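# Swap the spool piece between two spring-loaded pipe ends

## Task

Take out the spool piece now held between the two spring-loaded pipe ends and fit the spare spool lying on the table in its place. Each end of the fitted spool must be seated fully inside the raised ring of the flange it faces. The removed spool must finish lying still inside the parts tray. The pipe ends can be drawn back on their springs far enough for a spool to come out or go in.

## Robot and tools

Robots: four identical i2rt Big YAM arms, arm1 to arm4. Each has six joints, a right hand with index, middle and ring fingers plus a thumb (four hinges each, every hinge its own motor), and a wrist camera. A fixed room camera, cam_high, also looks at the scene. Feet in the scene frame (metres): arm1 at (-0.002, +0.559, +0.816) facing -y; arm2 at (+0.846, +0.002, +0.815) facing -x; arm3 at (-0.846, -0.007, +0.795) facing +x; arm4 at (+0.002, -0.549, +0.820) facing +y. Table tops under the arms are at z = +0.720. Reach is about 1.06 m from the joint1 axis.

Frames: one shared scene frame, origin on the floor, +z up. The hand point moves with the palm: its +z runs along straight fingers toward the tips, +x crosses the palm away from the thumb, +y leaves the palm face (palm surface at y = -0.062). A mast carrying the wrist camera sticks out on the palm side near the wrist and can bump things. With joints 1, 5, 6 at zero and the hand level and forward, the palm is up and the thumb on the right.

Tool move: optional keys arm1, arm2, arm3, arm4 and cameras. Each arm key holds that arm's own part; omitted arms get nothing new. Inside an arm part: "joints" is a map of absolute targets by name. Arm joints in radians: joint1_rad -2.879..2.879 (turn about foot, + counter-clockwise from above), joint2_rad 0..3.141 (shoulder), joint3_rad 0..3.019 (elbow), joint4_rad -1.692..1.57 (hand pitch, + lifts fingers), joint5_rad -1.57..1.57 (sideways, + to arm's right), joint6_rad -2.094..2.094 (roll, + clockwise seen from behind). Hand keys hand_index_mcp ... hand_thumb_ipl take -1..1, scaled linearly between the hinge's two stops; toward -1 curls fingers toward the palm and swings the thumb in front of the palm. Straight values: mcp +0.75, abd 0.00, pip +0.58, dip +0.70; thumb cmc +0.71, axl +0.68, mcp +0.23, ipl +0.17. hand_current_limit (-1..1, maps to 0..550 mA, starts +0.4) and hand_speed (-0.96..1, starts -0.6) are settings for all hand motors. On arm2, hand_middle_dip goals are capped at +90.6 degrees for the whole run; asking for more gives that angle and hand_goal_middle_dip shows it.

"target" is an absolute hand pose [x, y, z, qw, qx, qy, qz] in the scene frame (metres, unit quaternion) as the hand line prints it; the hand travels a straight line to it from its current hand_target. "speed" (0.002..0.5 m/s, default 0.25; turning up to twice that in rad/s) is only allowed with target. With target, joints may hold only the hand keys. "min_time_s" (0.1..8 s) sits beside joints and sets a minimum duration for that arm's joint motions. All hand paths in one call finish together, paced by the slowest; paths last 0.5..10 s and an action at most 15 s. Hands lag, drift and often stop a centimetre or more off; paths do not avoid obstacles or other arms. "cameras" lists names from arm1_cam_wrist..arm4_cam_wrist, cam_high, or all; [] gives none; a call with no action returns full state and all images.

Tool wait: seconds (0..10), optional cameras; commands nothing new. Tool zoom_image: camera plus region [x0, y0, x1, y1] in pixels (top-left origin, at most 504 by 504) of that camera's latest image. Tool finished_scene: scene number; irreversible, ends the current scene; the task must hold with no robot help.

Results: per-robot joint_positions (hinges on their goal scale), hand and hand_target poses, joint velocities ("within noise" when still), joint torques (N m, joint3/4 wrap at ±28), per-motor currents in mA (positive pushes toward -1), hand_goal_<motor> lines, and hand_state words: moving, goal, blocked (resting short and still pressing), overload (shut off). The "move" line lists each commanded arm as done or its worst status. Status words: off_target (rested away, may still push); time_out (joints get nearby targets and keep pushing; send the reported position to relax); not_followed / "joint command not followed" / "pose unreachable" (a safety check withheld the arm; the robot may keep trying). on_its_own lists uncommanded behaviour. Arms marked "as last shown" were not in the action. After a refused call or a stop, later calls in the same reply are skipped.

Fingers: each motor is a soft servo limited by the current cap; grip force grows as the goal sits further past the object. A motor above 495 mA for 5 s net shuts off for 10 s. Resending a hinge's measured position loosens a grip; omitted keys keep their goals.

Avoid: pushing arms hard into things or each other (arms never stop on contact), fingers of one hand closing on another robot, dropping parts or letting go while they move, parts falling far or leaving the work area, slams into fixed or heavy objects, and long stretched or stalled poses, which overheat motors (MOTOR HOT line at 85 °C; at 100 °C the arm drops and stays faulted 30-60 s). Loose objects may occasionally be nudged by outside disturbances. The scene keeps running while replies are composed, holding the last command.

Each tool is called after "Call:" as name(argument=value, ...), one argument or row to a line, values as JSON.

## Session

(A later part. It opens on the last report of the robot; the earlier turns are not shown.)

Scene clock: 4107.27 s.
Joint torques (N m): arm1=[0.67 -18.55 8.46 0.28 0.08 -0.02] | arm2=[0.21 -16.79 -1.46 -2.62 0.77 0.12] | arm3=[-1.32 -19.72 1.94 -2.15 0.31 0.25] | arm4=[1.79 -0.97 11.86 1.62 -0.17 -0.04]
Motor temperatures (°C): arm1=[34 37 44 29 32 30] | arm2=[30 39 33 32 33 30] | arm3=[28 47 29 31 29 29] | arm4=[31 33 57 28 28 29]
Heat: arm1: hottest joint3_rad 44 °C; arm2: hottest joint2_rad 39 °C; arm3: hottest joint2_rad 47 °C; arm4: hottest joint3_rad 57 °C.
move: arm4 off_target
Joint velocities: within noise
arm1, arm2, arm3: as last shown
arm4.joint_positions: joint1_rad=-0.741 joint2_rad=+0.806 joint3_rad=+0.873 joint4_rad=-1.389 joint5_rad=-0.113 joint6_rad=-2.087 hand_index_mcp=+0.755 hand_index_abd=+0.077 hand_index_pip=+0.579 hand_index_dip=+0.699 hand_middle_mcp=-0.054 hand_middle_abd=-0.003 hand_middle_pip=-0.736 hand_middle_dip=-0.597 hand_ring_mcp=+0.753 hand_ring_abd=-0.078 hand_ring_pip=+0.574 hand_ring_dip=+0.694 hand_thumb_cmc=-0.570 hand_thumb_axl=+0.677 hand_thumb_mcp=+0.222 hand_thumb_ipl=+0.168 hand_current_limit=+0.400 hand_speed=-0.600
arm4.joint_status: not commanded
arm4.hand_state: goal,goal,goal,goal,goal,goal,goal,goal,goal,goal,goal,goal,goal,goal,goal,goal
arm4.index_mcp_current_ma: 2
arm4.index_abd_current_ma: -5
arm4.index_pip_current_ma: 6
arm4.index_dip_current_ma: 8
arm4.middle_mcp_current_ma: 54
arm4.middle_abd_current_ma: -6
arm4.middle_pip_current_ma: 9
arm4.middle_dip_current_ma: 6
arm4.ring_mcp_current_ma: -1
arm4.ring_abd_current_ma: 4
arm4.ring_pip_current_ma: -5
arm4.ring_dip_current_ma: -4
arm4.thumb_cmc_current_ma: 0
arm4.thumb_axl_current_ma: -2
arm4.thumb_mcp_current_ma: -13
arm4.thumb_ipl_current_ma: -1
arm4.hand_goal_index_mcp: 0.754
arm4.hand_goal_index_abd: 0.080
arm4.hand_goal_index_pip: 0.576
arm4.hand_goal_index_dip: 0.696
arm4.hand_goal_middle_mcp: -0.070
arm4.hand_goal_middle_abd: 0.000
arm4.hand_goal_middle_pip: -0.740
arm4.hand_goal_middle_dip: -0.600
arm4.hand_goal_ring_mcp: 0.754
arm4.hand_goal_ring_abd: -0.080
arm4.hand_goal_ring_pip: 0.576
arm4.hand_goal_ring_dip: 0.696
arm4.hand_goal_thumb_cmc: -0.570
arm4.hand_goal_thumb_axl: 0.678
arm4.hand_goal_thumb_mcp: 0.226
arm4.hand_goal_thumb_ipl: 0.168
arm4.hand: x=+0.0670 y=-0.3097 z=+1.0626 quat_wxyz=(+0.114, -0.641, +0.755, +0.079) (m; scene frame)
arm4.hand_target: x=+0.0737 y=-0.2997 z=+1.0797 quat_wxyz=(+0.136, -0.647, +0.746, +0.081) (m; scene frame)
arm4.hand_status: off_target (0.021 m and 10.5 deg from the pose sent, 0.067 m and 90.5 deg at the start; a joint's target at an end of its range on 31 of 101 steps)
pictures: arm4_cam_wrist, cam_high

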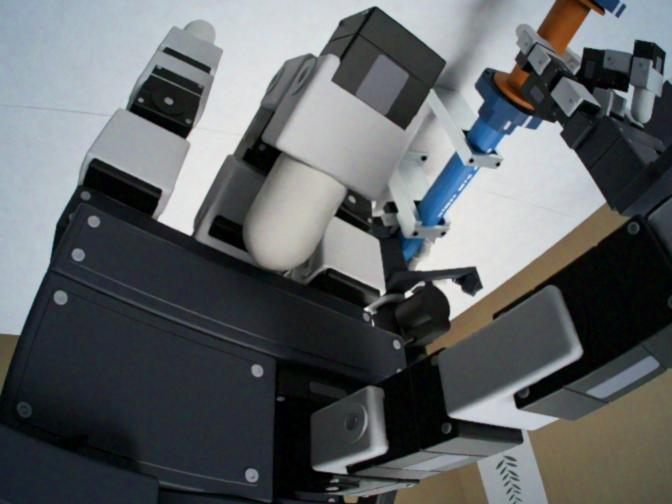

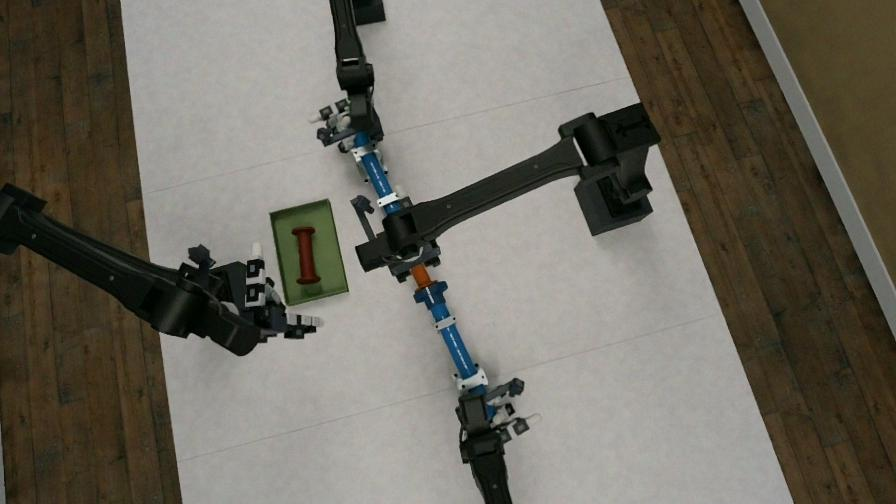

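Call:
zoom_image(
  camera="arm4_cam_wrist",
  region=[420, 0, 672, 190],
)

Scaled by 2.000 from the camera's 672x504 image, which has a finer 960x720 frame.

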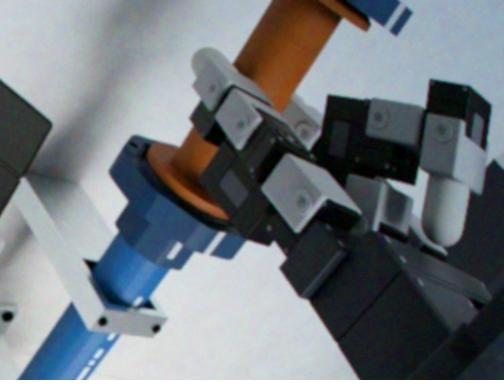

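Call:
zoom_image(
  camera="arm4_cam_wrist",
  region=[465, 55, 565, 145],
)

Call:
zoom_image(
  camera="arm4_cam_wrist",
  region=[540, 0, 672, 60],
)

Scaled by 5.040 from the camera's 672x504 image, which has a finer 960x720 frame.

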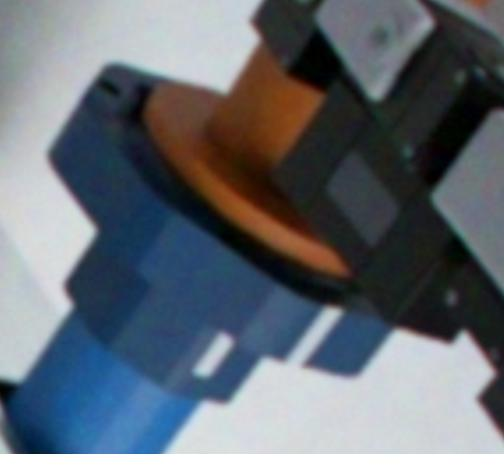

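Scaled by 3.818 from the camera's 672x504 image, which has a finer 960x720 frame.

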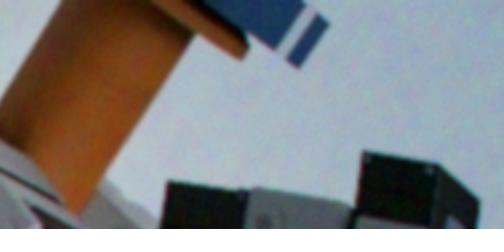

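Call:
move(
  arm1={"target": [-0.0285, -0.0165, 0.944, 0.004, 0.7733, -0.6340, 0.004], "speed": 0.03},
  cameras=["arm4_cam_wrist", "cam_high"],
)

Call:
zoom_image(
  camera="cam_high",
  region=[400, 255, 460, 315],
)

Call:
zoom_image(
  camera="arm4_cam_wrist",
  region=[465, 55, 565, 145],
)

Scene clock: 4216.53 s.
Joint torques (N m): arm1=[0.73 -19.84 8.25 0.24 0.09 -0.01] | arm2=[0.15 -16.73 -1.43 -2.61 0.77 0.14] | arm3=[-1.32 -19.66 1.92 -2.14 0.31 0.25] | arm4=[1.79 -1.03 11.88 1.65 -0.19 -0.04]
Motor temperatures (°C): arm1=[34 37 44 29 32 30] | arm2=[30 39 33 32 33 30] | arm3=[28 47 29 31 29 29] | arm4=[31 33 58 28 28 29]
Heat: arm1: hottest joint3_rad 44 °C; arm2: hottest joint2_rad 39 °C; arm3: hottest joint2_rad 47 °C; arm4: hottest joint3_rad 58 °C.
move: arm1 done
Joint velocities: within noise
arm1.joint_positions: joint1_rad=+0.052 joint2_rad=+1.937 joint3_rad=+1.672 joint4_rad=-1.332 joint5_rad=+0.000 joint6_rad=+1.484 hand_index_mcp=+0.751 hand_index_abd=-0.227 hand_index_pip=+0.575 hand_index_dip=+0.697 hand_middle_mcp=-0.055 hand_middle_abd=-0.002 hand_middle_pip=-0.736 hand_middle_dip=-0.597 hand_ring_mcp=+0.756 hand_ring_abd=+0.202 hand_ring_pip=+0.577 hand_ring_dip=+0.695 hand_thumb_cmc=-0.571 hand_thumb_axl=+0.677 hand_thumb_mcp=+0.223 hand_thumb_ipl=+0.168 hand_current_limit=+0.780 hand_speed=-0.600
arm1.joint_status: not commanded
arm1.hand_state: goal,blocked,goal,goal,goal,goal,goal,goal,goal,blocked,goal,goal,goal,goal,goal,goal
arm1.index_mcp_current_ma: -1
arm1.index_abd_current_ma: 489
arm1.index_pip_current_ma: 0
arm1.index_dip_current_ma: 0
arm1.middle_mcp_current_ma: 12
arm1.middle_abd_current_ma: 0
arm1.middle_pip_current_ma: 1
arm1.middle_dip_current_ma: 1
arm1.ring_mcp_current_ma: 0
arm1.ring_abd_current_ma: -489
arm1.ring_pip_current_ma: 0
arm1.ring_dip_current_ma: 0
arm1.thumb_cmc_current_ma: 0
arm1.thumb_axl_current_ma: 0
arm1.thumb_mcp_current_ma: -1
arm1.thumb_ipl_current_ma: 0
arm1.hand_goal_index_mcp: 0.754
arm1.hand_goal_index_abd: -0.450
arm1.hand_goal_index_pip: 0.576
arm1.hand_goal_index_dip: 0.696
arm1.hand_goal_middle_mcp: -0.070
arm1.hand_goal_middle_abd: 0.000
arm1.hand_goal_middle_pip: -0.740
arm1.hand_goal_middle_dip: -0.600
arm1.hand_goal_ring_mcp: 0.754
arm1.hand_goal_ring_abd: 0.450
arm1.hand_goal_ring_pip: 0.576
arm1.hand_goal_ring_dip: 0.696
arm1.hand_goal_thumb_cmc: -0.570
arm1.hand_goal_thumb_axl: 0.678
arm1.hand_goal_thumb_mcp: 0.226
arm1.hand_goal_thumb_ipl: 0.168
arm1.hand: x=-0.0318 y=-0.0133 z=+0.9363 quat_wxyz=(-0.004, +0.771, -0.637, -0.004) (m; scene frame)
arm1.hand_target: x=-0.0285 y=-0.0164 z=+0.9440 quat_wxyz=(+0.004, +0.773, -0.634, +0.004) (m; scene frame)
arm1.hand_status: done (0.009 m and 1.5 deg from the pose sent, 0.004 m and 0.7 deg at the start)
arm2, arm3, arm4: as last shown
arm4.joint_positions: joint1_rad=-0.741 joint2_rad=+0.806 joint3_rad=+0.873 joint4_rad=-1.389 joint5_rad=-0.113 joint6_rad=-2.088 hand_index_mcp=+0.755 hand_index_abd=+0.077 hand_index_pip=+0.579 hand_index_dip=+0.699 hand_middle_mcp=-0.054 hand_middle_abd=-0.003 hand_middle_pip=-0.736 hand_middle_dip=-0.597 hand_ring_mcp=+0.753 hand_ring_abd=-0.078 hand_ring_pip=+0.574 hand_ring_dip=+0.694 hand_thumb_cmc=-0.570 hand_thumb_axl=+0.677 hand_thumb_mcp=+0.222 hand_thumb_ipl=+0.168 hand_current_limit=+0.400 hand_speed=-0.600
arm4.hand: x=+0.0669 y=-0.3098 z=+1.0626 quat_wxyz=(+0.114, -0.641, +0.755, +0.079) (m; scene frame)
arm4.hand_target: x=+0.0737 y=-0.2997 z=+1.0798 quat_wxyz=(+0.136, -0.647, +0.746, +0.081) (m; scene frame)
pictures: arm4_cam_wrist, cam_high

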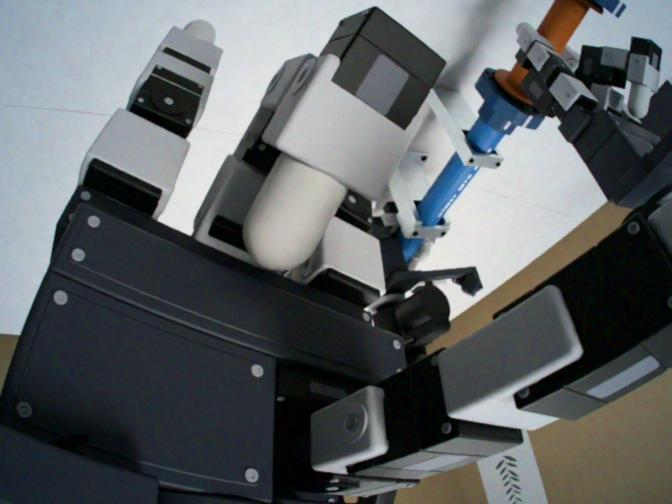

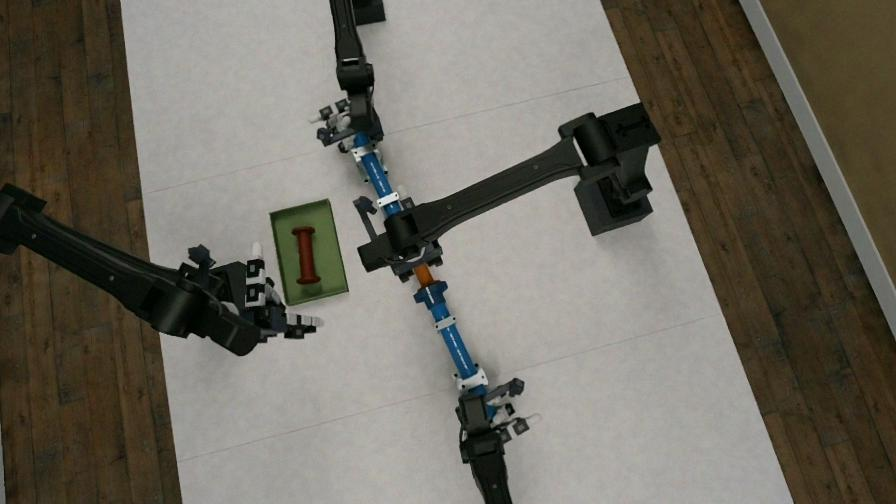

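Scaled by 8.400 from the camera's 896x504 image, which has a finer 1280x720 frame.

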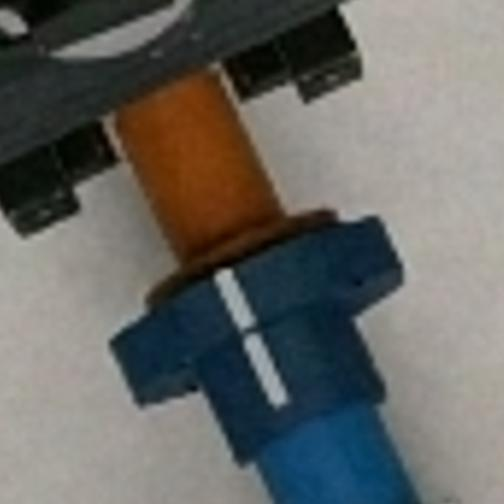

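Scaled by 5.040 from the camera's 672x504 image, which has a finer 960x720 frame.

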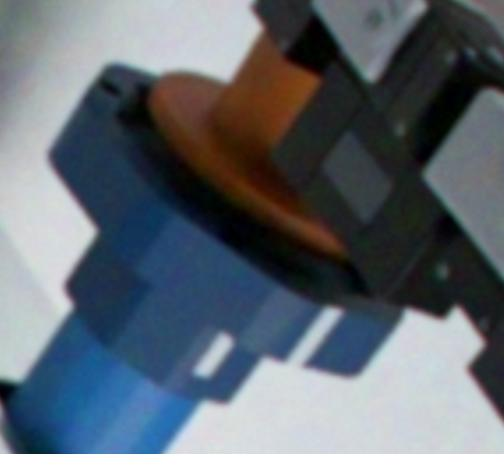

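Call:
move(
  arm1={"target": [-0.0285, -0.0195, 0.951, 0.010, 0.7733, -0.6340, 0.010], "speed": 0.03},
  cameras=["arm4_cam_wrist", "cam_high"],
)

Call:
zoom_image(
  camera="cam_high",
  region=[400, 255, 460, 315],
)

Call:
zoom_image(
  camera="arm4_cam_wrist",
  region=[465, 55, 565, 145],
)

Scene clock: 4237.93 s.
Joint torques (N m): arm1=[0.91 -20.54 8.87 0.24 0.08 -0.02] | arm2=[0.26 -16.73 -1.42 -2.66 0.77 0.13] | arm3=[-1.32 -19.6 1.89 -2.14 0.32 0.25] | arm4=[1.79 -1.08 11.88 1.62 -0.2 -0.05]
Motor temperatures (°C): arm1=[34 38 44 29 32 30] | arm2=[30 39 33 32 33 30] | arm3=[28 47 29 31 29 29] | arm4=[31 33 59 28 28 29]
Heat: arm1: hottest joint3_rad 44 °C; arm2: hottest joint2_rad 39 °C; arm3: hottest joint2_rad 47 °C; arm4: hottest joint3_rad 59 °C.
move: arm1 off_target
Joint velocities: within noise
arm1.joint_positions: joint1_rad=+0.052 joint2_rad=+1.937 joint3_rad=+1.672 joint4_rad=-1.332 joint5_rad=+0.000 joint6_rad=+1.484 hand_index_mcp=+0.751 hand_index_abd=-0.227 hand_index_pip=+0.575 hand_index_dip=+0.697 hand_middle_mcp=-0.055 hand_middle_abd=-0.002 hand_middle_pip=-0.736 hand_middle_dip=-0.597 hand_ring_mcp=+0.756 hand_ring_abd=+0.202 hand_ring_pip=+0.577 hand_ring_dip=+0.695 hand_thumb_cmc=-0.571 hand_thumb_axl=+0.677 hand_thumb_mcp=+0.223 hand_thumb_ipl=+0.168 hand_current_limit=+0.780 hand_speed=-0.600
arm1.joint_status: not commanded
arm1.hand_state: goal,blocked,goal,goal,goal,goal,goal,goal,goal,blocked,goal,goal,goal,goal,goal,goal
arm1.index_mcp_current_ma: -1
arm1.index_abd_current_ma: 489
arm1.index_pip_current_ma: 0
arm1.index_dip_current_ma: 0
arm1.middle_mcp_current_ma: 12
arm1.middle_abd_current_ma: 0
arm1.middle_pip_current_ma: 1
arm1.middle_dip_current_ma: 1
arm1.ring_mcp_current_ma: 0
arm1.ring_abd_current_ma: -489
arm1.ring_pip_current_ma: 0
arm1.ring_dip_current_ma: 0
arm1.thumb_cmc_current_ma: 0
arm1.thumb_axl_current_ma: 0
arm1.thumb_mcp_current_ma: -1
arm1.thumb_ipl_current_ma: 0
arm1.hand_goal_index_mcp: 0.754
arm1.hand_goal_index_abd: -0.450
arm1.hand_goal_index_pip: 0.576
arm1.hand_goal_index_dip: 0.696
arm1.hand_goal_middle_mcp: -0.070
arm1.hand_goal_middle_abd: 0.000
arm1.hand_goal_middle_pip: -0.740
arm1.hand_goal_middle_dip: -0.600
arm1.hand_goal_ring_mcp: 0.754
arm1.hand_goal_ring_abd: 0.450
arm1.hand_goal_ring_pip: 0.576
arm1.hand_goal_ring_dip: 0.696
arm1.hand_goal_thumb_cmc: -0.570
arm1.hand_goal_thumb_axl: 0.678
arm1.hand_goal_thumb_mcp: 0.226
arm1.hand_goal_thumb_ipl: 0.168
arm1.hand: x=-0.0318 y=-0.0133 z=+0.9363 quat_wxyz=(-0.004, +0.771, -0.637, -0.004) (m; scene frame)
arm1.hand_target: x=-0.0285 y=-0.0192 z=+0.9510 quat_wxyz=(+0.010, +0.773, -0.634, +0.010) (m; scene frame)
arm1.hand_status: off_target (0.016 m and 2.4 deg from the pose sent, 0.016 m and 2.4 deg at the start)
arm2, arm3, arm4: as last shown
pictures: arm4_cam_wrist, cam_high

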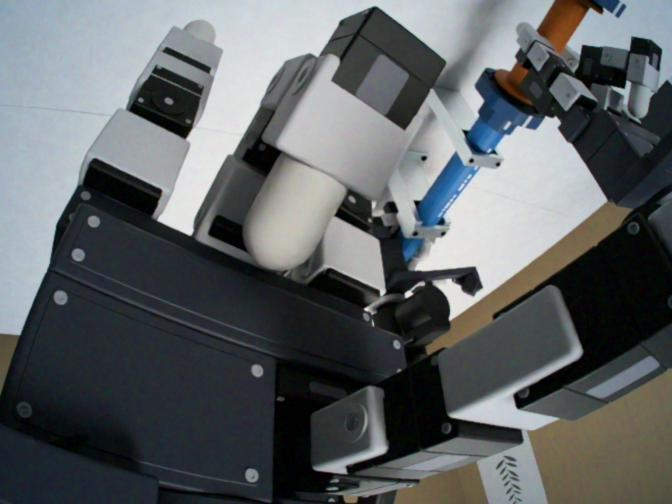

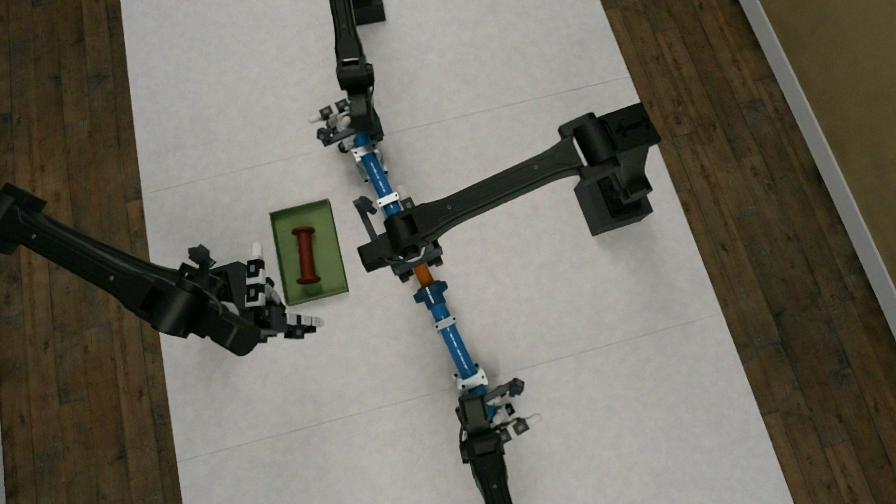

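Scaled by 8.400 from the camera's 896x504 image, which has a finer 1280x720 frame.

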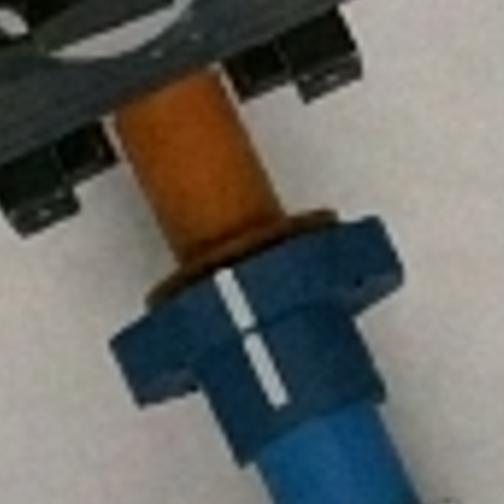

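Scaled by 5.040 from the camera's 672x504 image, which has a finer 960x720 frame.

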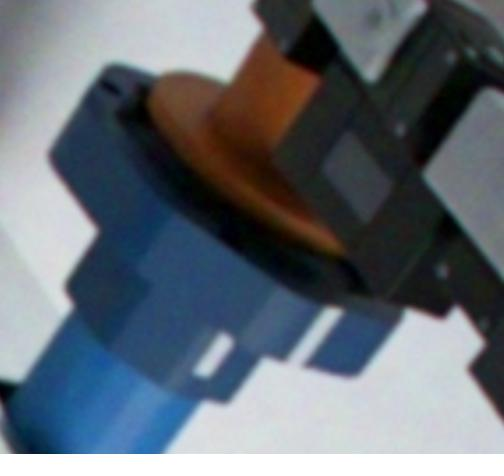

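Call:
move(
  arm1={"target": [-0.0285, -0.029, 1.000, 0.016, 0.7733, -0.6340, 0.018], "speed": 0.05},
)

Call:
move(
  arm1={"target": [-0.0285, -0.0190, 0.943, 0.004, 0.7733, -0.6340, 0.004], "speed": 0.04},
  cameras=["arm4_cam_wrist", "cam_high"],
)

Call:
zoom_image(
  camera="cam_high",
  region=[400, 255, 460, 315],
)

Call:
zoom_image(
  camera="arm4_cam_wrist",
  region=[465, 55, 565, 145],
)

Scene clock: 4266.87 s.
Joint torques (N m): arm1=[0.5 -21.66 13.79 -0.69 0.01 -0.03] | arm2=[-0.15 -16.85 -1.44 -2.61 0.76 0.12] | arm3=[-1.32 -19.6 1.89 -2.14 0.31 0.24] | arm4=[1.79 -1.14 11.85 1.63 -0.19 -0.05]
Motor temperatures (°C): arm1=[34 39 44 29 32 30] | arm2=[30 39 33 32 33 30] | arm3=[28 47 29 31 29 29] | arm4=[31 33 59 28 28 29]
Heat: arm1: hottest joint3_rad 44 °C; arm2: hottest joint2_rad 39 °C; arm3: hottest joint2_rad 47 °C; arm4: hottest joint3_rad 59 °C.
move: arm1 off_target
Joint velocities: within noise
arm1.joint_positions: joint1_rad=+0.052 joint2_rad=+1.937 joint3_rad=+1.720 joint4_rad=-1.414 joint5_rad=+0.000 joint6_rad=+1.484 hand_index_mcp=+0.751 hand_index_abd=-0.227 hand_index_pip=+0.575 hand_index_dip=+0.697 hand_middle_mcp=-0.055 hand_middle_abd=-0.002 hand_middle_pip=-0.736 hand_middle_dip=-0.597 hand_ring_mcp=+0.756 hand_ring_abd=+0.202 hand_ring_pip=+0.577 hand_ring_dip=+0.695 hand_thumb_cmc=-0.571 hand_thumb_axl=+0.677 hand_thumb_mcp=+0.223 hand_thumb_ipl=+0.168 hand_current_limit=+0.780 hand_speed=-0.600
arm1.joint_status: not commanded
arm1.hand_state: goal,blocked,goal,goal,goal,goal,goal,goal,goal,blocked,goal,goal,goal,goal,goal,goal
arm1.index_mcp_current_ma: -1
arm1.index_abd_current_ma: 489
arm1.index_pip_current_ma: 0
arm1.index_dip_current_ma: 0
arm1.middle_mcp_current_ma: 12
arm1.middle_abd_current_ma: 0
arm1.middle_pip_current_ma: 1
arm1.middle_dip_current_ma: 1
arm1.ring_mcp_current_ma: 0
arm1.ring_abd_current_ma: -489
arm1.ring_pip_current_ma: 0
arm1.ring_dip_current_ma: 0
arm1.thumb_cmc_current_ma: 0
arm1.thumb_axl_current_ma: 0
arm1.thumb_mcp_current_ma: -1
arm1.thumb_ipl_current_ma: 0
arm1.hand_goal_index_mcp: 0.754
arm1.hand_goal_index_abd: -0.450
arm1.hand_goal_index_pip: 0.576
arm1.hand_goal_index_dip: 0.696
arm1.hand_goal_middle_mcp: -0.070
arm1.hand_goal_middle_abd: 0.000
arm1.hand_goal_middle_pip: -0.740
arm1.hand_goal_middle_dip: -0.600
arm1.hand_goal_ring_mcp: 0.754
arm1.hand_goal_ring_abd: 0.450
arm1.hand_goal_ring_pip: 0.576
arm1.hand_goal_ring_dip: 0.696
arm1.hand_goal_thumb_cmc: -0.570
arm1.hand_goal_thumb_axl: 0.678
arm1.hand_goal_thumb_mcp: 0.226
arm1.hand_goal_thumb_ipl: 0.168
arm1.hand: x=-0.0321 y=-0.0092 z=+0.9549 quat_wxyz=(-0.016, +0.770, -0.637, -0.016) (m; scene frame)
arm1.hand_target: x=-0.0288 y=-0.0262 z=+1.0001 quat_wxyz=(+0.016, +0.773, -0.634, +0.018) (m; scene frame)
arm1.hand_status: off_target (0.049 m and 5.4 deg from the pose sent, 0.066 m and 3.5 deg at the start)
arm2, arm3, arm4: as last shown
pictures: none

Scene clock: 4268.80 s.
Joint torques (N m): arm1=[1.03 -19.37 8.38 0.12 0.11 -0.01] | arm2=[0.03 -16.73 -1.46 -2.61 0.76 0.11] | arm3=[-1.38 -19.66 1.91 -2.14 0.31 0.25] | arm4=[1.79 -1.08 11.86 1.63 -0.19 -0.04]
Motor temperatures (°C): arm1=[34 39 44 29 32 30] | arm2=[30 39 33 32 33 30] | arm3=[28 47 29 31 29 29] | arm4=[31 33 59 28 28 29]
Heat: arm1: hottest joint3_rad 44 °C; arm2: hottest joint2_rad 39 °C; arm3: hottest joint2_rad 47 °C; arm4: hottest joint3_rad 59 °C.
move: arm1 done
Joint velocities: within noise
arm1.joint_positions: joint1_rad=+0.052 joint2_rad=+1.937 joint3_rad=+1.680 joint4_rad=-1.333 joint5_rad=+0.000 joint6_rad=+1.484 hand_index_mcp=+0.751 hand_index_abd=-0.227 hand_index_pip=+0.575 hand_index_dip=+0.697 hand_middle_mcp=-0.055 hand_middle_abd=-0.002 hand_middle_pip=-0.736 hand_middle_dip=-0.597 hand_ring_mcp=+0.756 hand_ring_abd=+0.202 hand_ring_pip=+0.577 hand_ring_dip=+0.695 hand_thumb_cmc=-0.571 hand_thumb_axl=+0.677 hand_thumb_mcp=+0.223 hand_thumb_ipl=+0.168 hand_current_limit=+0.780 hand_speed=-0.600
arm1.joint_status: not commanded
arm1.hand_state: goal,blocked,goal,goal,goal,goal,goal,goal,goal,blocked,goal,goal,goal,goal,goal,goal
arm1.index_mcp_current_ma: -1
arm1.index_abd_current_ma: 490
arm1.index_pip_current_ma: 0
arm1.index_dip_current_ma: 0
arm1.middle_mcp_current_ma: 12
arm1.middle_abd_current_ma: 0
arm1.middle_pip_current_ma: 1
arm1.middle_dip_current_ma: 1
arm1.ring_mcp_current_ma: 0
arm1.ring_abd_current_ma: -489
arm1.ring_pip_current_ma: 0
arm1.ring_dip_current_ma: 0
arm1.thumb_cmc_current_ma: 0
arm1.thumb_axl_current_ma: 0
arm1.thumb_mcp_current_ma: -1
arm1.thumb_ipl_current_ma: 0
arm1.hand_goal_index_mcp: 0.754
arm1.hand_goal_index_abd: -0.450
arm1.hand_goal_index_pip: 0.576
arm1.hand_goal_index_dip: 0.696
arm1.hand_goal_middle_mcp: -0.070
arm1.hand_goal_middle_abd: 0.000
arm1.hand_goal_middle_pip: -0.740
arm1.hand_goal_middle_dip: -0.600
arm1.hand_goal_ring_mcp: 0.754
arm1.hand_goal_ring_abd: 0.450
arm1.hand_goal_ring_pip: 0.576
arm1.hand_goal_ring_dip: 0.696
arm1.hand_goal_thumb_cmc: -0.570
arm1.hand_goal_thumb_axl: 0.678
arm1.hand_goal_thumb_mcp: 0.226
arm1.hand_goal_thumb_ipl: 0.168
arm1.hand: x=-0.0315 y=-0.0158 z=+0.9393 quat_wxyz=(-0.002, +0.771, -0.637, -0.002) (m; scene frame)
arm1.hand_target: x=-0.0285 y=-0.0190 z=+0.9431 quat_wxyz=(+0.004, +0.773, -0.634, +0.004) (m; scene frame)
arm1.hand_status: done (0.006 m and 1.1 deg from the pose sent, 0.016 m and 3.3 deg at the start)
arm2, arm3, arm4: as last shown
pictures: arm4_cam_wrist, cam_high

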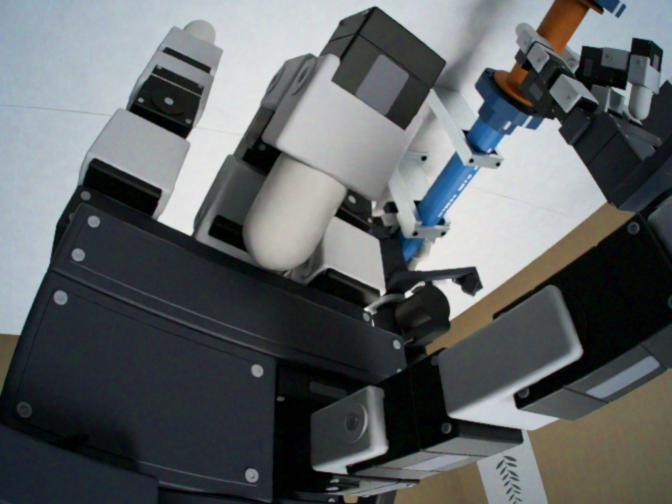

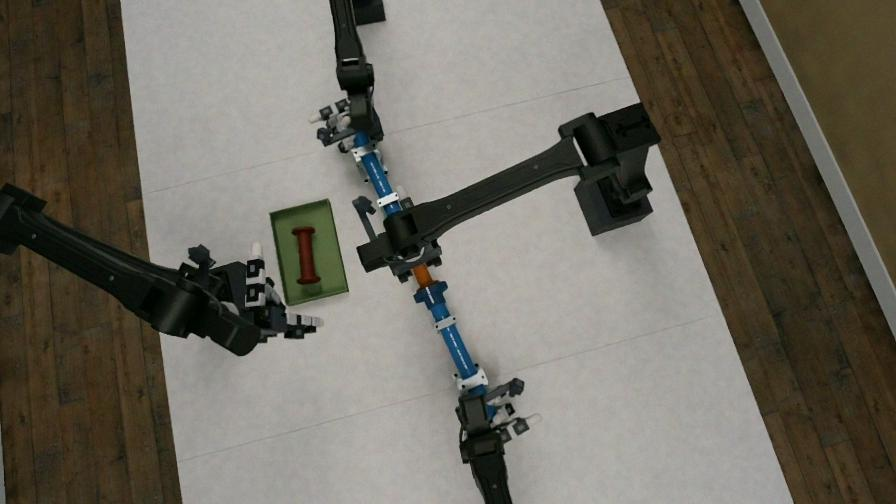

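Scaled by 8.400 from the camera's 896x504 image, which has a finer 1280x720 frame.

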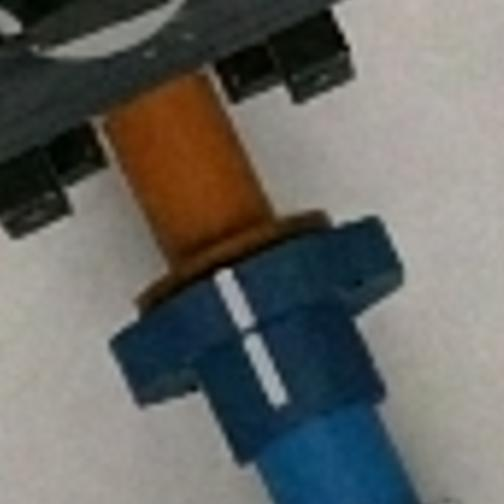

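Scaled by 5.040 from the camera's 672x504 image, which has a finer 960x720 frame.

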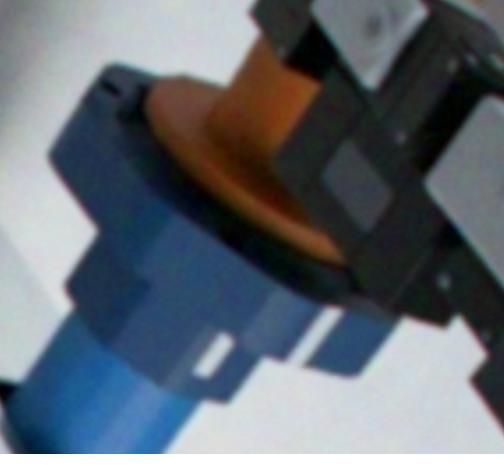

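Call:
move(
  arm4={"target": [-0.015, -0.265, 1.000, 0.134, -0.634, 0.755, 0.079], "speed": 0.15},
  cameras=["arm4_cam_wrist", "cam_high"],
)

Call:
zoom_image(
  camera="arm4_cam_wrist",
  region=[400, 0, 672, 200],
)

Scene clock: 4333.27 s.
Joint torques (N m): arm1=[0.79 -19.25 8.39 0.27 0.08 -0.02] | arm2=[0.09 -16.85 -1.46 -2.62 0.77 0.11] | arm3=[-1.38 -19.6 1.91 -2.13 0.31 0.25] | arm4=[1.73 -2.02 7.88 1.95 -0.02 0.18]
Motor temperatures (°C): arm1=[34 39 43 29 32 30] | arm2=[30 39 33 32 33 30] | arm3=[28 47 29 31 29 29] | arm4=[31 33 59 28 28 29]
Heat: arm1: hottest joint3_rad 43 °C; arm2: hottest joint2_rad 39 °C; arm3: hottest joint2_rad 47 °C; arm4: hottest joint3_rad 59 °C.
move: arm4 done
Joint velocities: within noise
arm1, arm2, arm3: as last shown
arm1.index_abd_current_ma: 489
arm4.joint_positions: joint1_rad=-0.279 joint2_rad=+0.781 joint3_rad=+0.700 joint4_rad=-1.190 joint5_rad=+0.033 joint6_rad=-1.635 hand_index_mcp=+0.754 hand_index_abd=+0.077 hand_index_pip=+0.578 hand_index_dip=+0.699 hand_middle_mcp=-0.054 hand_middle_abd=-0.003 hand_middle_pip=-0.736 hand_middle_dip=-0.597 hand_ring_mcp=+0.753 hand_ring_abd=-0.078 hand_ring_pip=+0.574 hand_ring_dip=+0.694 hand_thumb_cmc=-0.570 hand_thumb_axl=+0.677 hand_thumb_mcp=+0.222 hand_thumb_ipl=+0.168 hand_current_limit=+0.400 hand_speed=-0.600
arm4.joint_status: not commanded
arm4.hand_state: goal,goal,goal,goal,goal,goal,goal,goal,goal,goal,goal,goal,goal,goal,goal,goal
arm4.index_mcp_current_ma: 0
arm4.index_abd_current_ma: -5
arm4.index_pip_current_ma: 6
arm4.index_dip_current_ma: 7
arm4.middle_mcp_current_ma: 52
arm4.middle_abd_current_ma: -6
arm4.middle_pip_current_ma: 9
arm4.middle_dip_current_ma: 6
arm4.ring_mcp_current_ma: -1
arm4.ring_abd_current_ma: 3
arm4.ring_pip_current_ma: -5
arm4.ring_dip_current_ma: -4
arm4.thumb_cmc_current_ma: 0
arm4.thumb_axl_current_ma: -2
arm4.thumb_mcp_current_ma: -13
arm4.thumb_ipl_current_ma: -1
arm4.hand_goal_index_mcp: 0.754
arm4.hand_goal_index_abd: 0.080
arm4.hand_goal_index_pip: 0.576
arm4.hand_goal_index_dip: 0.696
arm4.hand_goal_middle_mcp: -0.070
arm4.hand_goal_middle_abd: 0.000
arm4.hand_goal_middle_pip: -0.740
arm4.hand_goal_middle_dip: -0.600
arm4.hand_goal_ring_mcp: 0.754
arm4.hand_goal_ring_abd: -0.080
arm4.hand_goal_ring_pip: 0.576
arm4.hand_goal_ring_dip: 0.696
arm4.hand_goal_thumb_cmc: -0.570
arm4.hand_goal_thumb_axl: 0.678
arm4.hand_goal_thumb_mcp: 0.226
arm4.hand_goal_thumb_ipl: 0.168
arm4.hand: x=-0.0138 y=-0.2671 z=+1.0016 quat_wxyz=(+0.131, -0.636, +0.756, +0.078) (m; scene frame)
arm4.hand_target: x=-0.0150 y=-0.2651 z=+0.9999 quat_wxyz=(+0.134, -0.635, +0.756, +0.079) (m; scene frame)
arm4.hand_status: done (0.003 m and 0.4 deg from the pose sent, 0.112 m and 2.4 deg at the start)
pictures: arm4_cam_wrist, cam_high

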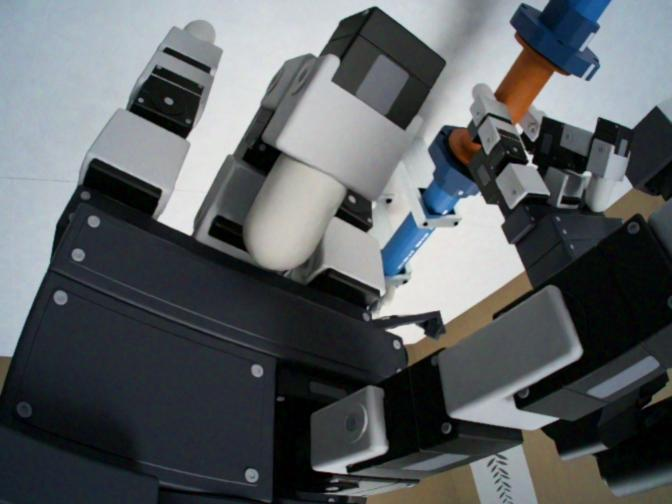

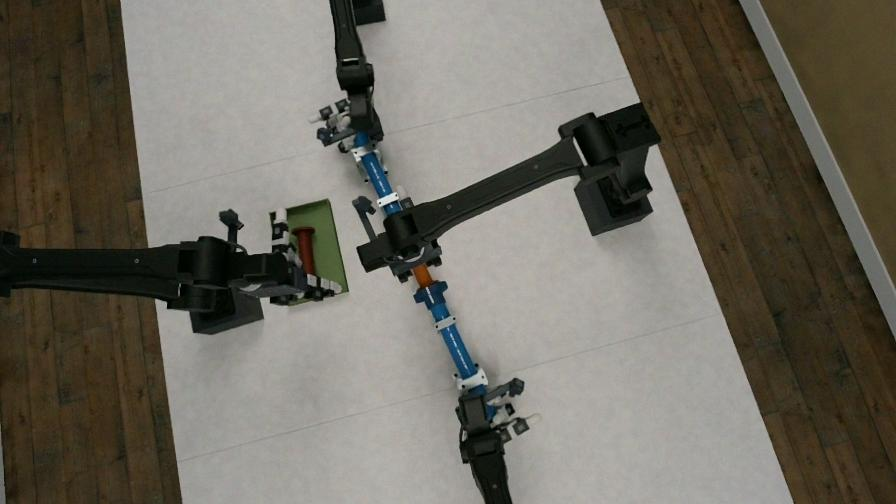

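Scaled by 1.853 from the camera's 672x504 image, which has a finer 960x720 frame.

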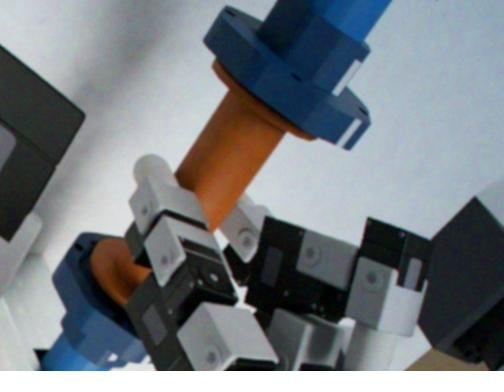

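Call:
zoom_image(
  camera="arm4_cam_wrist",
  region=[490, 0, 620, 110],
)

Call:
zoom_image(
  camera="arm4_cam_wrist",
  region=[415, 105, 515, 205],
)

Scaled by 3.877 from the camera's 672x504 image, which has a finer 960x720 frame.

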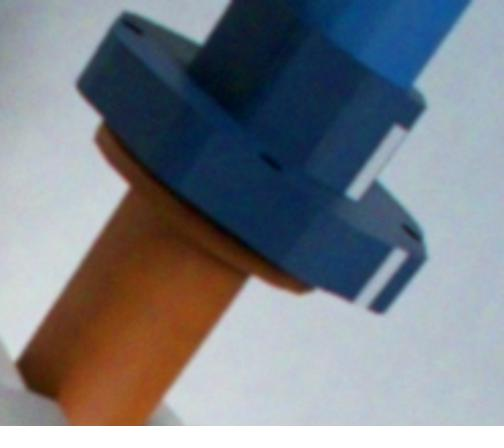

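Scaled by 5.040 from the camera's 672x504 image, which has a finer 960x720 frame.

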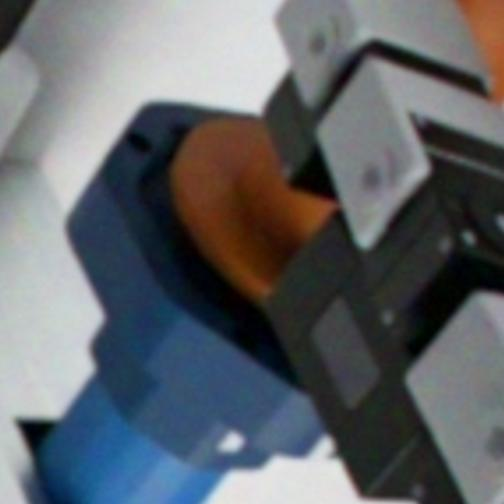

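Call:
move(
  arm1={"target": [-0.0220, -0.029, 1.010, 0.0323, 0.7731, -0.6338, 0.0036], "speed": 0.05},
)

Call:
move(
  arm1={"target": [-0.0230, -0.0175, 0.949, 0.0203, 0.7731, -0.6338, -0.0104], "speed": 0.04},
  cameras=["arm4_cam_wrist", "cam_high"],
)

Call:
zoom_image(
  camera="cam_high",
  region=[400, 255, 460, 315],
)

Call:
zoom_image(
  camera="arm4_cam_wrist",
  region=[490, 0, 620, 110],
)

Call:
zoom_image(
  camera="arm4_cam_wrist",
  region=[415, 105, 515, 205],
)

Scene clock: 4389.60 s.
Joint torques (N m): arm1=[1.49 -21.66 13.87 -0.8 0.32 0.15] | arm2=[0.03 -16.97 -1.4 -2.65 0.77 0.13] | arm3=[-1.38 -19.66 1.94 -2.14 0.31 0.25] | arm4=[1.73 -2.02 7.94 1.94 -0.02 0.17]
Motor temperatures (°C): arm1=[34 39 43 29 32 30] | arm2=[30 39 32 32 33 30] | arm3=[28 47 29 31 29 29] | arm4=[31 33 55 28 28 29]
Heat: arm1: hottest joint3_rad 43 °C; arm2: hottest joint2_rad 39 °C; arm3: hottest joint2_rad 47 °C; arm4: hottest joint3_rad 55 °C.
move: arm1 off_target
Joint velocities: within noise
arm1.joint_positions: joint1_rad=+0.068 joint2_rad=+1.937 joint3_rad=+1.734 joint4_rad=-1.427 joint5_rad=+0.036 joint6_rad=+1.488 hand_index_mcp=+0.754 hand_index_abd=-0.227 hand_index_pip=+0.575 hand_index_dip=+0.697 hand_middle_mcp=-0.055 hand_middle_abd=-0.002 hand_middle_pip=-0.736 hand_middle_dip=-0.597 hand_ring_mcp=+0.757 hand_ring_abd=+0.202 hand_ring_pip=+0.578 hand_ring_dip=+0.696 hand_thumb_cmc=-0.571 hand_thumb_axl=+0.677 hand_thumb_mcp=+0.223 hand_thumb_ipl=+0.168 hand_current_limit=+0.780 hand_speed=-0.600
arm1.joint_status: not commanded
arm1.hand_state: goal,blocked,goal,goal,goal,goal,goal,goal,goal,blocked,goal,goal,goal,goal,goal,goal
arm1.index_mcp_current_ma: 0
arm1.index_abd_current_ma: 490
arm1.index_pip_current_ma: 0
arm1.index_dip_current_ma: 0
arm1.middle_mcp_current_ma: 12
arm1.middle_abd_current_ma: 0
arm1.middle_pip_current_ma: 1
arm1.middle_dip_current_ma: 1
arm1.ring_mcp_current_ma: 1
arm1.ring_abd_current_ma: -489
arm1.ring_pip_current_ma: 0
arm1.ring_dip_current_ma: 0
arm1.thumb_cmc_current_ma: 0
arm1.thumb_axl_current_ma: 0
arm1.thumb_mcp_current_ma: -1
arm1.thumb_ipl_current_ma: 0
arm1.hand_goal_index_mcp: 0.754
arm1.hand_goal_index_abd: -0.450
arm1.hand_goal_index_pip: 0.576
arm1.hand_goal_index_dip: 0.696
arm1.hand_goal_middle_mcp: -0.070
arm1.hand_goal_middle_abd: 0.000
arm1.hand_goal_middle_pip: -0.740
arm1.hand_goal_middle_dip: -0.600
arm1.hand_goal_ring_mcp: 0.754
arm1.hand_goal_ring_abd: 0.450
arm1.hand_goal_ring_pip: 0.576
arm1.hand_goal_ring_dip: 0.696
arm1.hand_goal_thumb_cmc: -0.570
arm1.hand_goal_thumb_axl: 0.678
arm1.hand_goal_thumb_mcp: 0.226
arm1.hand_goal_thumb_ipl: 0.168
arm1.hand: x=-0.0290 y=-0.0115 z=+0.9636 quat_wxyz=(-0.003, +0.774, -0.632, -0.029) (m; scene frame)
arm1.hand_target: x=-0.0224 y=-0.0262 z=+1.0097 quat_wxyz=(+0.032, +0.773, -0.634, +0.004) (m; scene frame)
arm1.hand_status: off_target (0.050 m and 5.4 deg from the pose sent, 0.073 m and 4.0 deg at the start)
arm2.joint_positions: joint1_rad=-0.016 joint2_rad=+1.603 joint3_rad=+0.751 joint4_rad=-0.620 joint5_rad=-0.003 joint6_rad=+1.324 hand_index_mcp=-0.438 hand_index_abd=-0.001 hand_index_pip=-0.038 hand_index_dip=-0.320 hand_middle_mcp=-0.509 hand_middle_abd=+0.013 hand_middle_pip=-0.258 hand_middle_dip=-0.305 hand_ring_mcp=-0.424 hand_ring_abd=+0.015 hand_ring_pip=-0.263 hand_ring_dip=-0.297 hand_thumb_cmc=-0.571 hand_thumb_axl=+0.683 hand_thumb_mcp=+0.240 hand_thumb_ipl=+0.166 hand_current_limit=+0.750 hand_speed=-0.600
arm2.joint_status: not commanded
arm2.hand_state: goal,goal,blocked,blocked,blocked,goal,blocked,blocked,blocked,goal,blocked,blocked,goal,goal,goal,goal
arm2.index_mcp_current_ma: 18
arm2.index_abd_current_ma: 0
arm2.index_pip_current_ma: -80
arm2.index_dip_current_ma: -34
arm2.middle_mcp_current_ma: 297
arm2.middle_abd_current_ma: 15
arm2.middle_pip_current_ma: 481
arm2.middle_dip_current_ma: 481
arm2.ring_mcp_current_ma: 481
arm2.ring_abd_current_ma: 18
arm2.ring_pip_current_ma: 481
arm2.ring_dip_current_ma: 481
arm2.thumb_cmc_current_ma: 0
arm2.thumb_axl_current_ma: 6
arm2.thumb_mcp_current_ma: 29
arm2.thumb_ipl_current_ma: -2
arm2.hand_goal_index_mcp: -0.450
arm2.hand_goal_index_abd: 0.000
arm2.hand_goal_index_pip: 0.000
arm2.hand_goal_index_dip: -0.300
arm2.hand_goal_middle_mcp: -0.600
arm2.hand_goal_middle_abd: 0.000
arm2.hand_goal_middle_pip: -0.500
arm2.hand_goal_middle_dip: -0.500
arm2.hand_goal_ring_mcp: -0.600
arm2.hand_goal_ring_abd: 0.000
arm2.hand_goal_ring_pip: -0.500
arm2.hand_goal_ring_dip: -0.500
arm2.hand_goal_thumb_cmc: -0.570
arm2.hand_goal_thumb_axl: 0.678
arm2.hand_goal_thumb_mcp: 0.226
arm2.hand_goal_thumb_ipl: 0.168
arm2.hand: x=+0.4734 y=+0.1072 z=+0.7898 quat_wxyz=(-0.053, -0.100, +0.994, +0.002) (m; scene frame)
arm2.hand_target: x=+0.5339 y=+0.1135 z=+0.7894 quat_wxyz=(+0.000, -0.081, +0.997, +0.000) (m; scene frame)
arm2.hand_status: not commanded
arm3.joint_positions: joint1_rad=-0.074 joint2_rad=+1.803 joint3_rad=+1.086 joint4_rad=-0.790 joint5_rad=-0.004 joint6_rad=+1.238 hand_index_mcp=-0.400 hand_index_abd=-0.001 hand_index_pip=+0.007 hand_index_dip=-0.297 hand_middle_mcp=-0.518 hand_middle_abd=+0.009 hand_middle_pip=-0.215 hand_middle_dip=-0.383 hand_ring_mcp=-0.468 hand_ring_abd=+0.005 hand_ring_pip=-0.219 hand_ring_dip=-0.329 hand_thumb_cmc=-0.570 hand_thumb_axl=+0.677 hand_thumb_mcp=+0.223 hand_thumb_ipl=+0.168 hand_current_limit=+0.750 hand_speed=-0.600
arm3.joint_status: not commanded
arm3.hand_state: blocked,goal,goal,goal,blocked,goal,blocked,blocked,blocked,goal,blocked,blocked,goal,goal,goal,goal
arm3.index_mcp_current_ma: 84
arm3.index_abd_current_ma: -2
arm3.index_pip_current_ma: 24
arm3.index_dip_current_ma: 9
arm3.middle_mcp_current_ma: 383
arm3.middle_abd_current_ma: 29
arm3.middle_pip_current_ma: 481
arm3.middle_dip_current_ma: 481
arm3.ring_mcp_current_ma: 481
arm3.ring_abd_current_ma: 15
arm3.ring_pip_current_ma: 481
arm3.ring_dip_current_ma: 481
arm3.thumb_cmc_current_ma: 0
arm3.thumb_axl_current_ma: -2
arm3.thumb_mcp_current_ma: -14
arm3.thumb_ipl_current_ma: -1
arm3.hand_goal_index_mcp: -0.420
arm3.hand_goal_index_abd: 0.000
arm3.hand_goal_index_pip: 0.000
arm3.hand_goal_index_dip: -0.300
arm3.hand_goal_middle_mcp: -0.600
arm3.hand_goal_middle_abd: 0.000
arm3.hand_goal_middle_pip: -0.500
arm3.hand_goal_middle_dip: -0.500
arm3.hand_goal_ring_mcp: -0.600
arm3.hand_goal_ring_abd: 0.000
arm3.hand_goal_ring_pip: -0.500
arm3.hand_goal_ring_dip: -0.500
arm3.hand_goal_thumb_cmc: -0.570
arm3.hand_goal_thumb_axl: 0.678
arm3.hand_goal_thumb_mcp: 0.226
arm3.hand_goal_thumb_ipl: 0.168
arm3.hand: x=-0.3758 y=-0.1550 z=+0.7874 quat_wxyz=(+0.009, +0.994, +0.103, +0.037) (m; scene frame)
arm3.hand_target: x=-0.4206 y=-0.1577 z=+0.7898 quat_wxyz=(+0.000, +0.997, +0.081, +0.000) (m; scene frame)
arm3.hand_status: not commanded
arm4: as last shown
pictures: none

Scene clock: 4391.67 s.
Joint torques (N m): arm1=[1.38 -19.55 8.34 0.27 0.3 0.15] | arm2=[0.26 -16.85 -1.46 -2.5 0.79 0.1] | arm3=[-1.32 -19.6 1.91 -2.14 0.31 0.25] | arm4=[1.85 -1.96 7.92 1.96 -0.02 0.17]
Motor temperatures (°C): arm1=[34 39 43 29 32 30] | arm2=[30 39 32 32 33 30] | arm3=[28 47 29 31 29 29] | arm4=[31 33 55 28 28 29]
Heat: arm1: hottest joint3_rad 43 °C; arm2: hottest joint2_rad 39 °C; arm3: hottest joint2_rad 47 °C; arm4: hottest joint3_rad 55 °C.
move: arm1 done
Joint velocities: within noise
arm1.joint_positions: joint1_rad=+0.069 joint2_rad=+1.937 joint3_rad=+1.678 joint4_rad=-1.335 joint5_rad=+0.039 joint6_rad=+1.490 hand_index_mcp=+0.754 hand_index_abd=-0.227 hand_index_pip=+0.575 hand_index_dip=+0.697 hand_middle_mcp=-0.055 hand_middle_abd=-0.002 hand_middle_pip=-0.736 hand_middle_dip=-0.597 hand_ring_mcp=+0.757 hand_ring_abd=+0.202 hand_ring_pip=+0.578 hand_ring_dip=+0.696 hand_thumb_cmc=-0.571 hand_thumb_axl=+0.677 hand_thumb_mcp=+0.223 hand_thumb_ipl=+0.168 hand_current_limit=+0.780 hand_speed=-0.600
arm1.joint_status: not commanded
arm1.hand_state: goal,blocked,goal,goal,goal,goal,goal,goal,goal,blocked,goal,goal,goal,goal,goal,goal
arm1.index_mcp_current_ma: 0
arm1.index_abd_current_ma: 489
arm1.index_pip_current_ma: 0
arm1.index_dip_current_ma: 0
arm1.middle_mcp_current_ma: 12
arm1.middle_abd_current_ma: 0
arm1.middle_pip_current_ma: 1
arm1.middle_dip_current_ma: 1
arm1.ring_mcp_current_ma: 1
arm1.ring_abd_current_ma: -489
arm1.ring_pip_current_ma: 0
arm1.ring_dip_current_ma: 0
arm1.thumb_cmc_current_ma: 0
arm1.thumb_axl_current_ma: 0
arm1.thumb_mcp_current_ma: -1
arm1.thumb_ipl_current_ma: 0
arm1.hand_goal_index_mcp: 0.754
arm1.hand_goal_index_abd: -0.450
arm1.hand_goal_index_pip: 0.576
arm1.hand_goal_index_dip: 0.696
arm1.hand_goal_middle_mcp: -0.070
arm1.hand_goal_middle_abd: 0.000
arm1.hand_goal_middle_pip: -0.740
arm1.hand_goal_middle_dip: -0.600
arm1.hand_goal_ring_mcp: 0.754
arm1.hand_goal_ring_abd: 0.450
arm1.hand_goal_ring_pip: 0.576
arm1.hand_goal_ring_dip: 0.696
arm1.hand_goal_thumb_cmc: -0.570
arm1.hand_goal_thumb_axl: 0.678
arm1.hand_goal_thumb_mcp: 0.226
arm1.hand_goal_thumb_ipl: 0.168
arm1.hand: x=-0.0286 y=-0.0155 z=+0.9423 quat_wxyz=(+0.011, +0.774, -0.633, -0.017) (m; scene frame)
arm1.hand_target: x=-0.0231 y=-0.0174 z=+0.9490 quat_wxyz=(+0.020, +0.773, -0.634, -0.010) (m; scene frame)
arm1.hand_status: done (0.009 m and 1.3 deg from the pose sent, 0.017 m and 3.4 deg at the start)
arm2, arm3, arm4: as last shown
pictures: arm4_cam_wrist, cam_high

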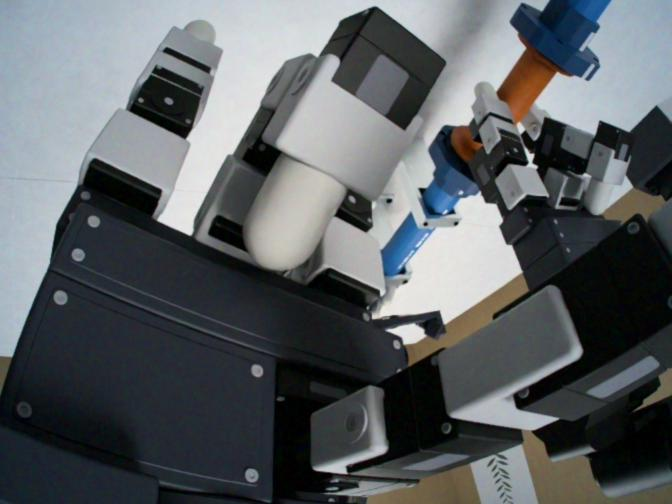

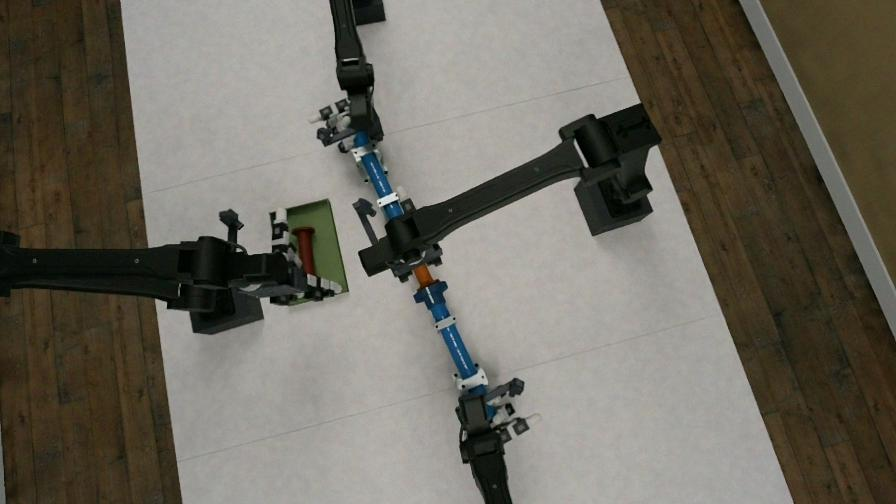

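Scaled by 8.400 from the camera's 896x504 image, which has a finer 1280x720 frame.

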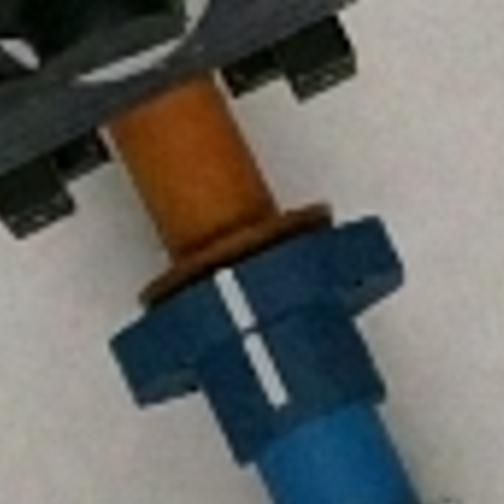

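Scaled by 3.877 from the camera's 672x504 image, which has a finer 960x720 frame.

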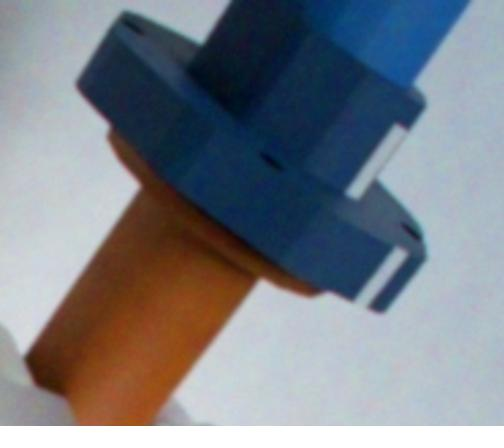

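Scaled by 5.040 from the camera's 672x504 image, which has a finer 960x720 frame.

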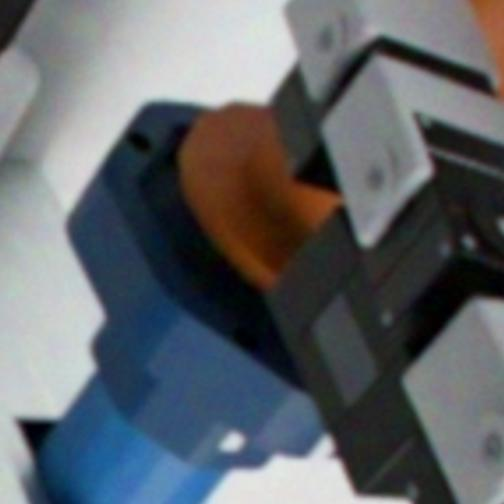

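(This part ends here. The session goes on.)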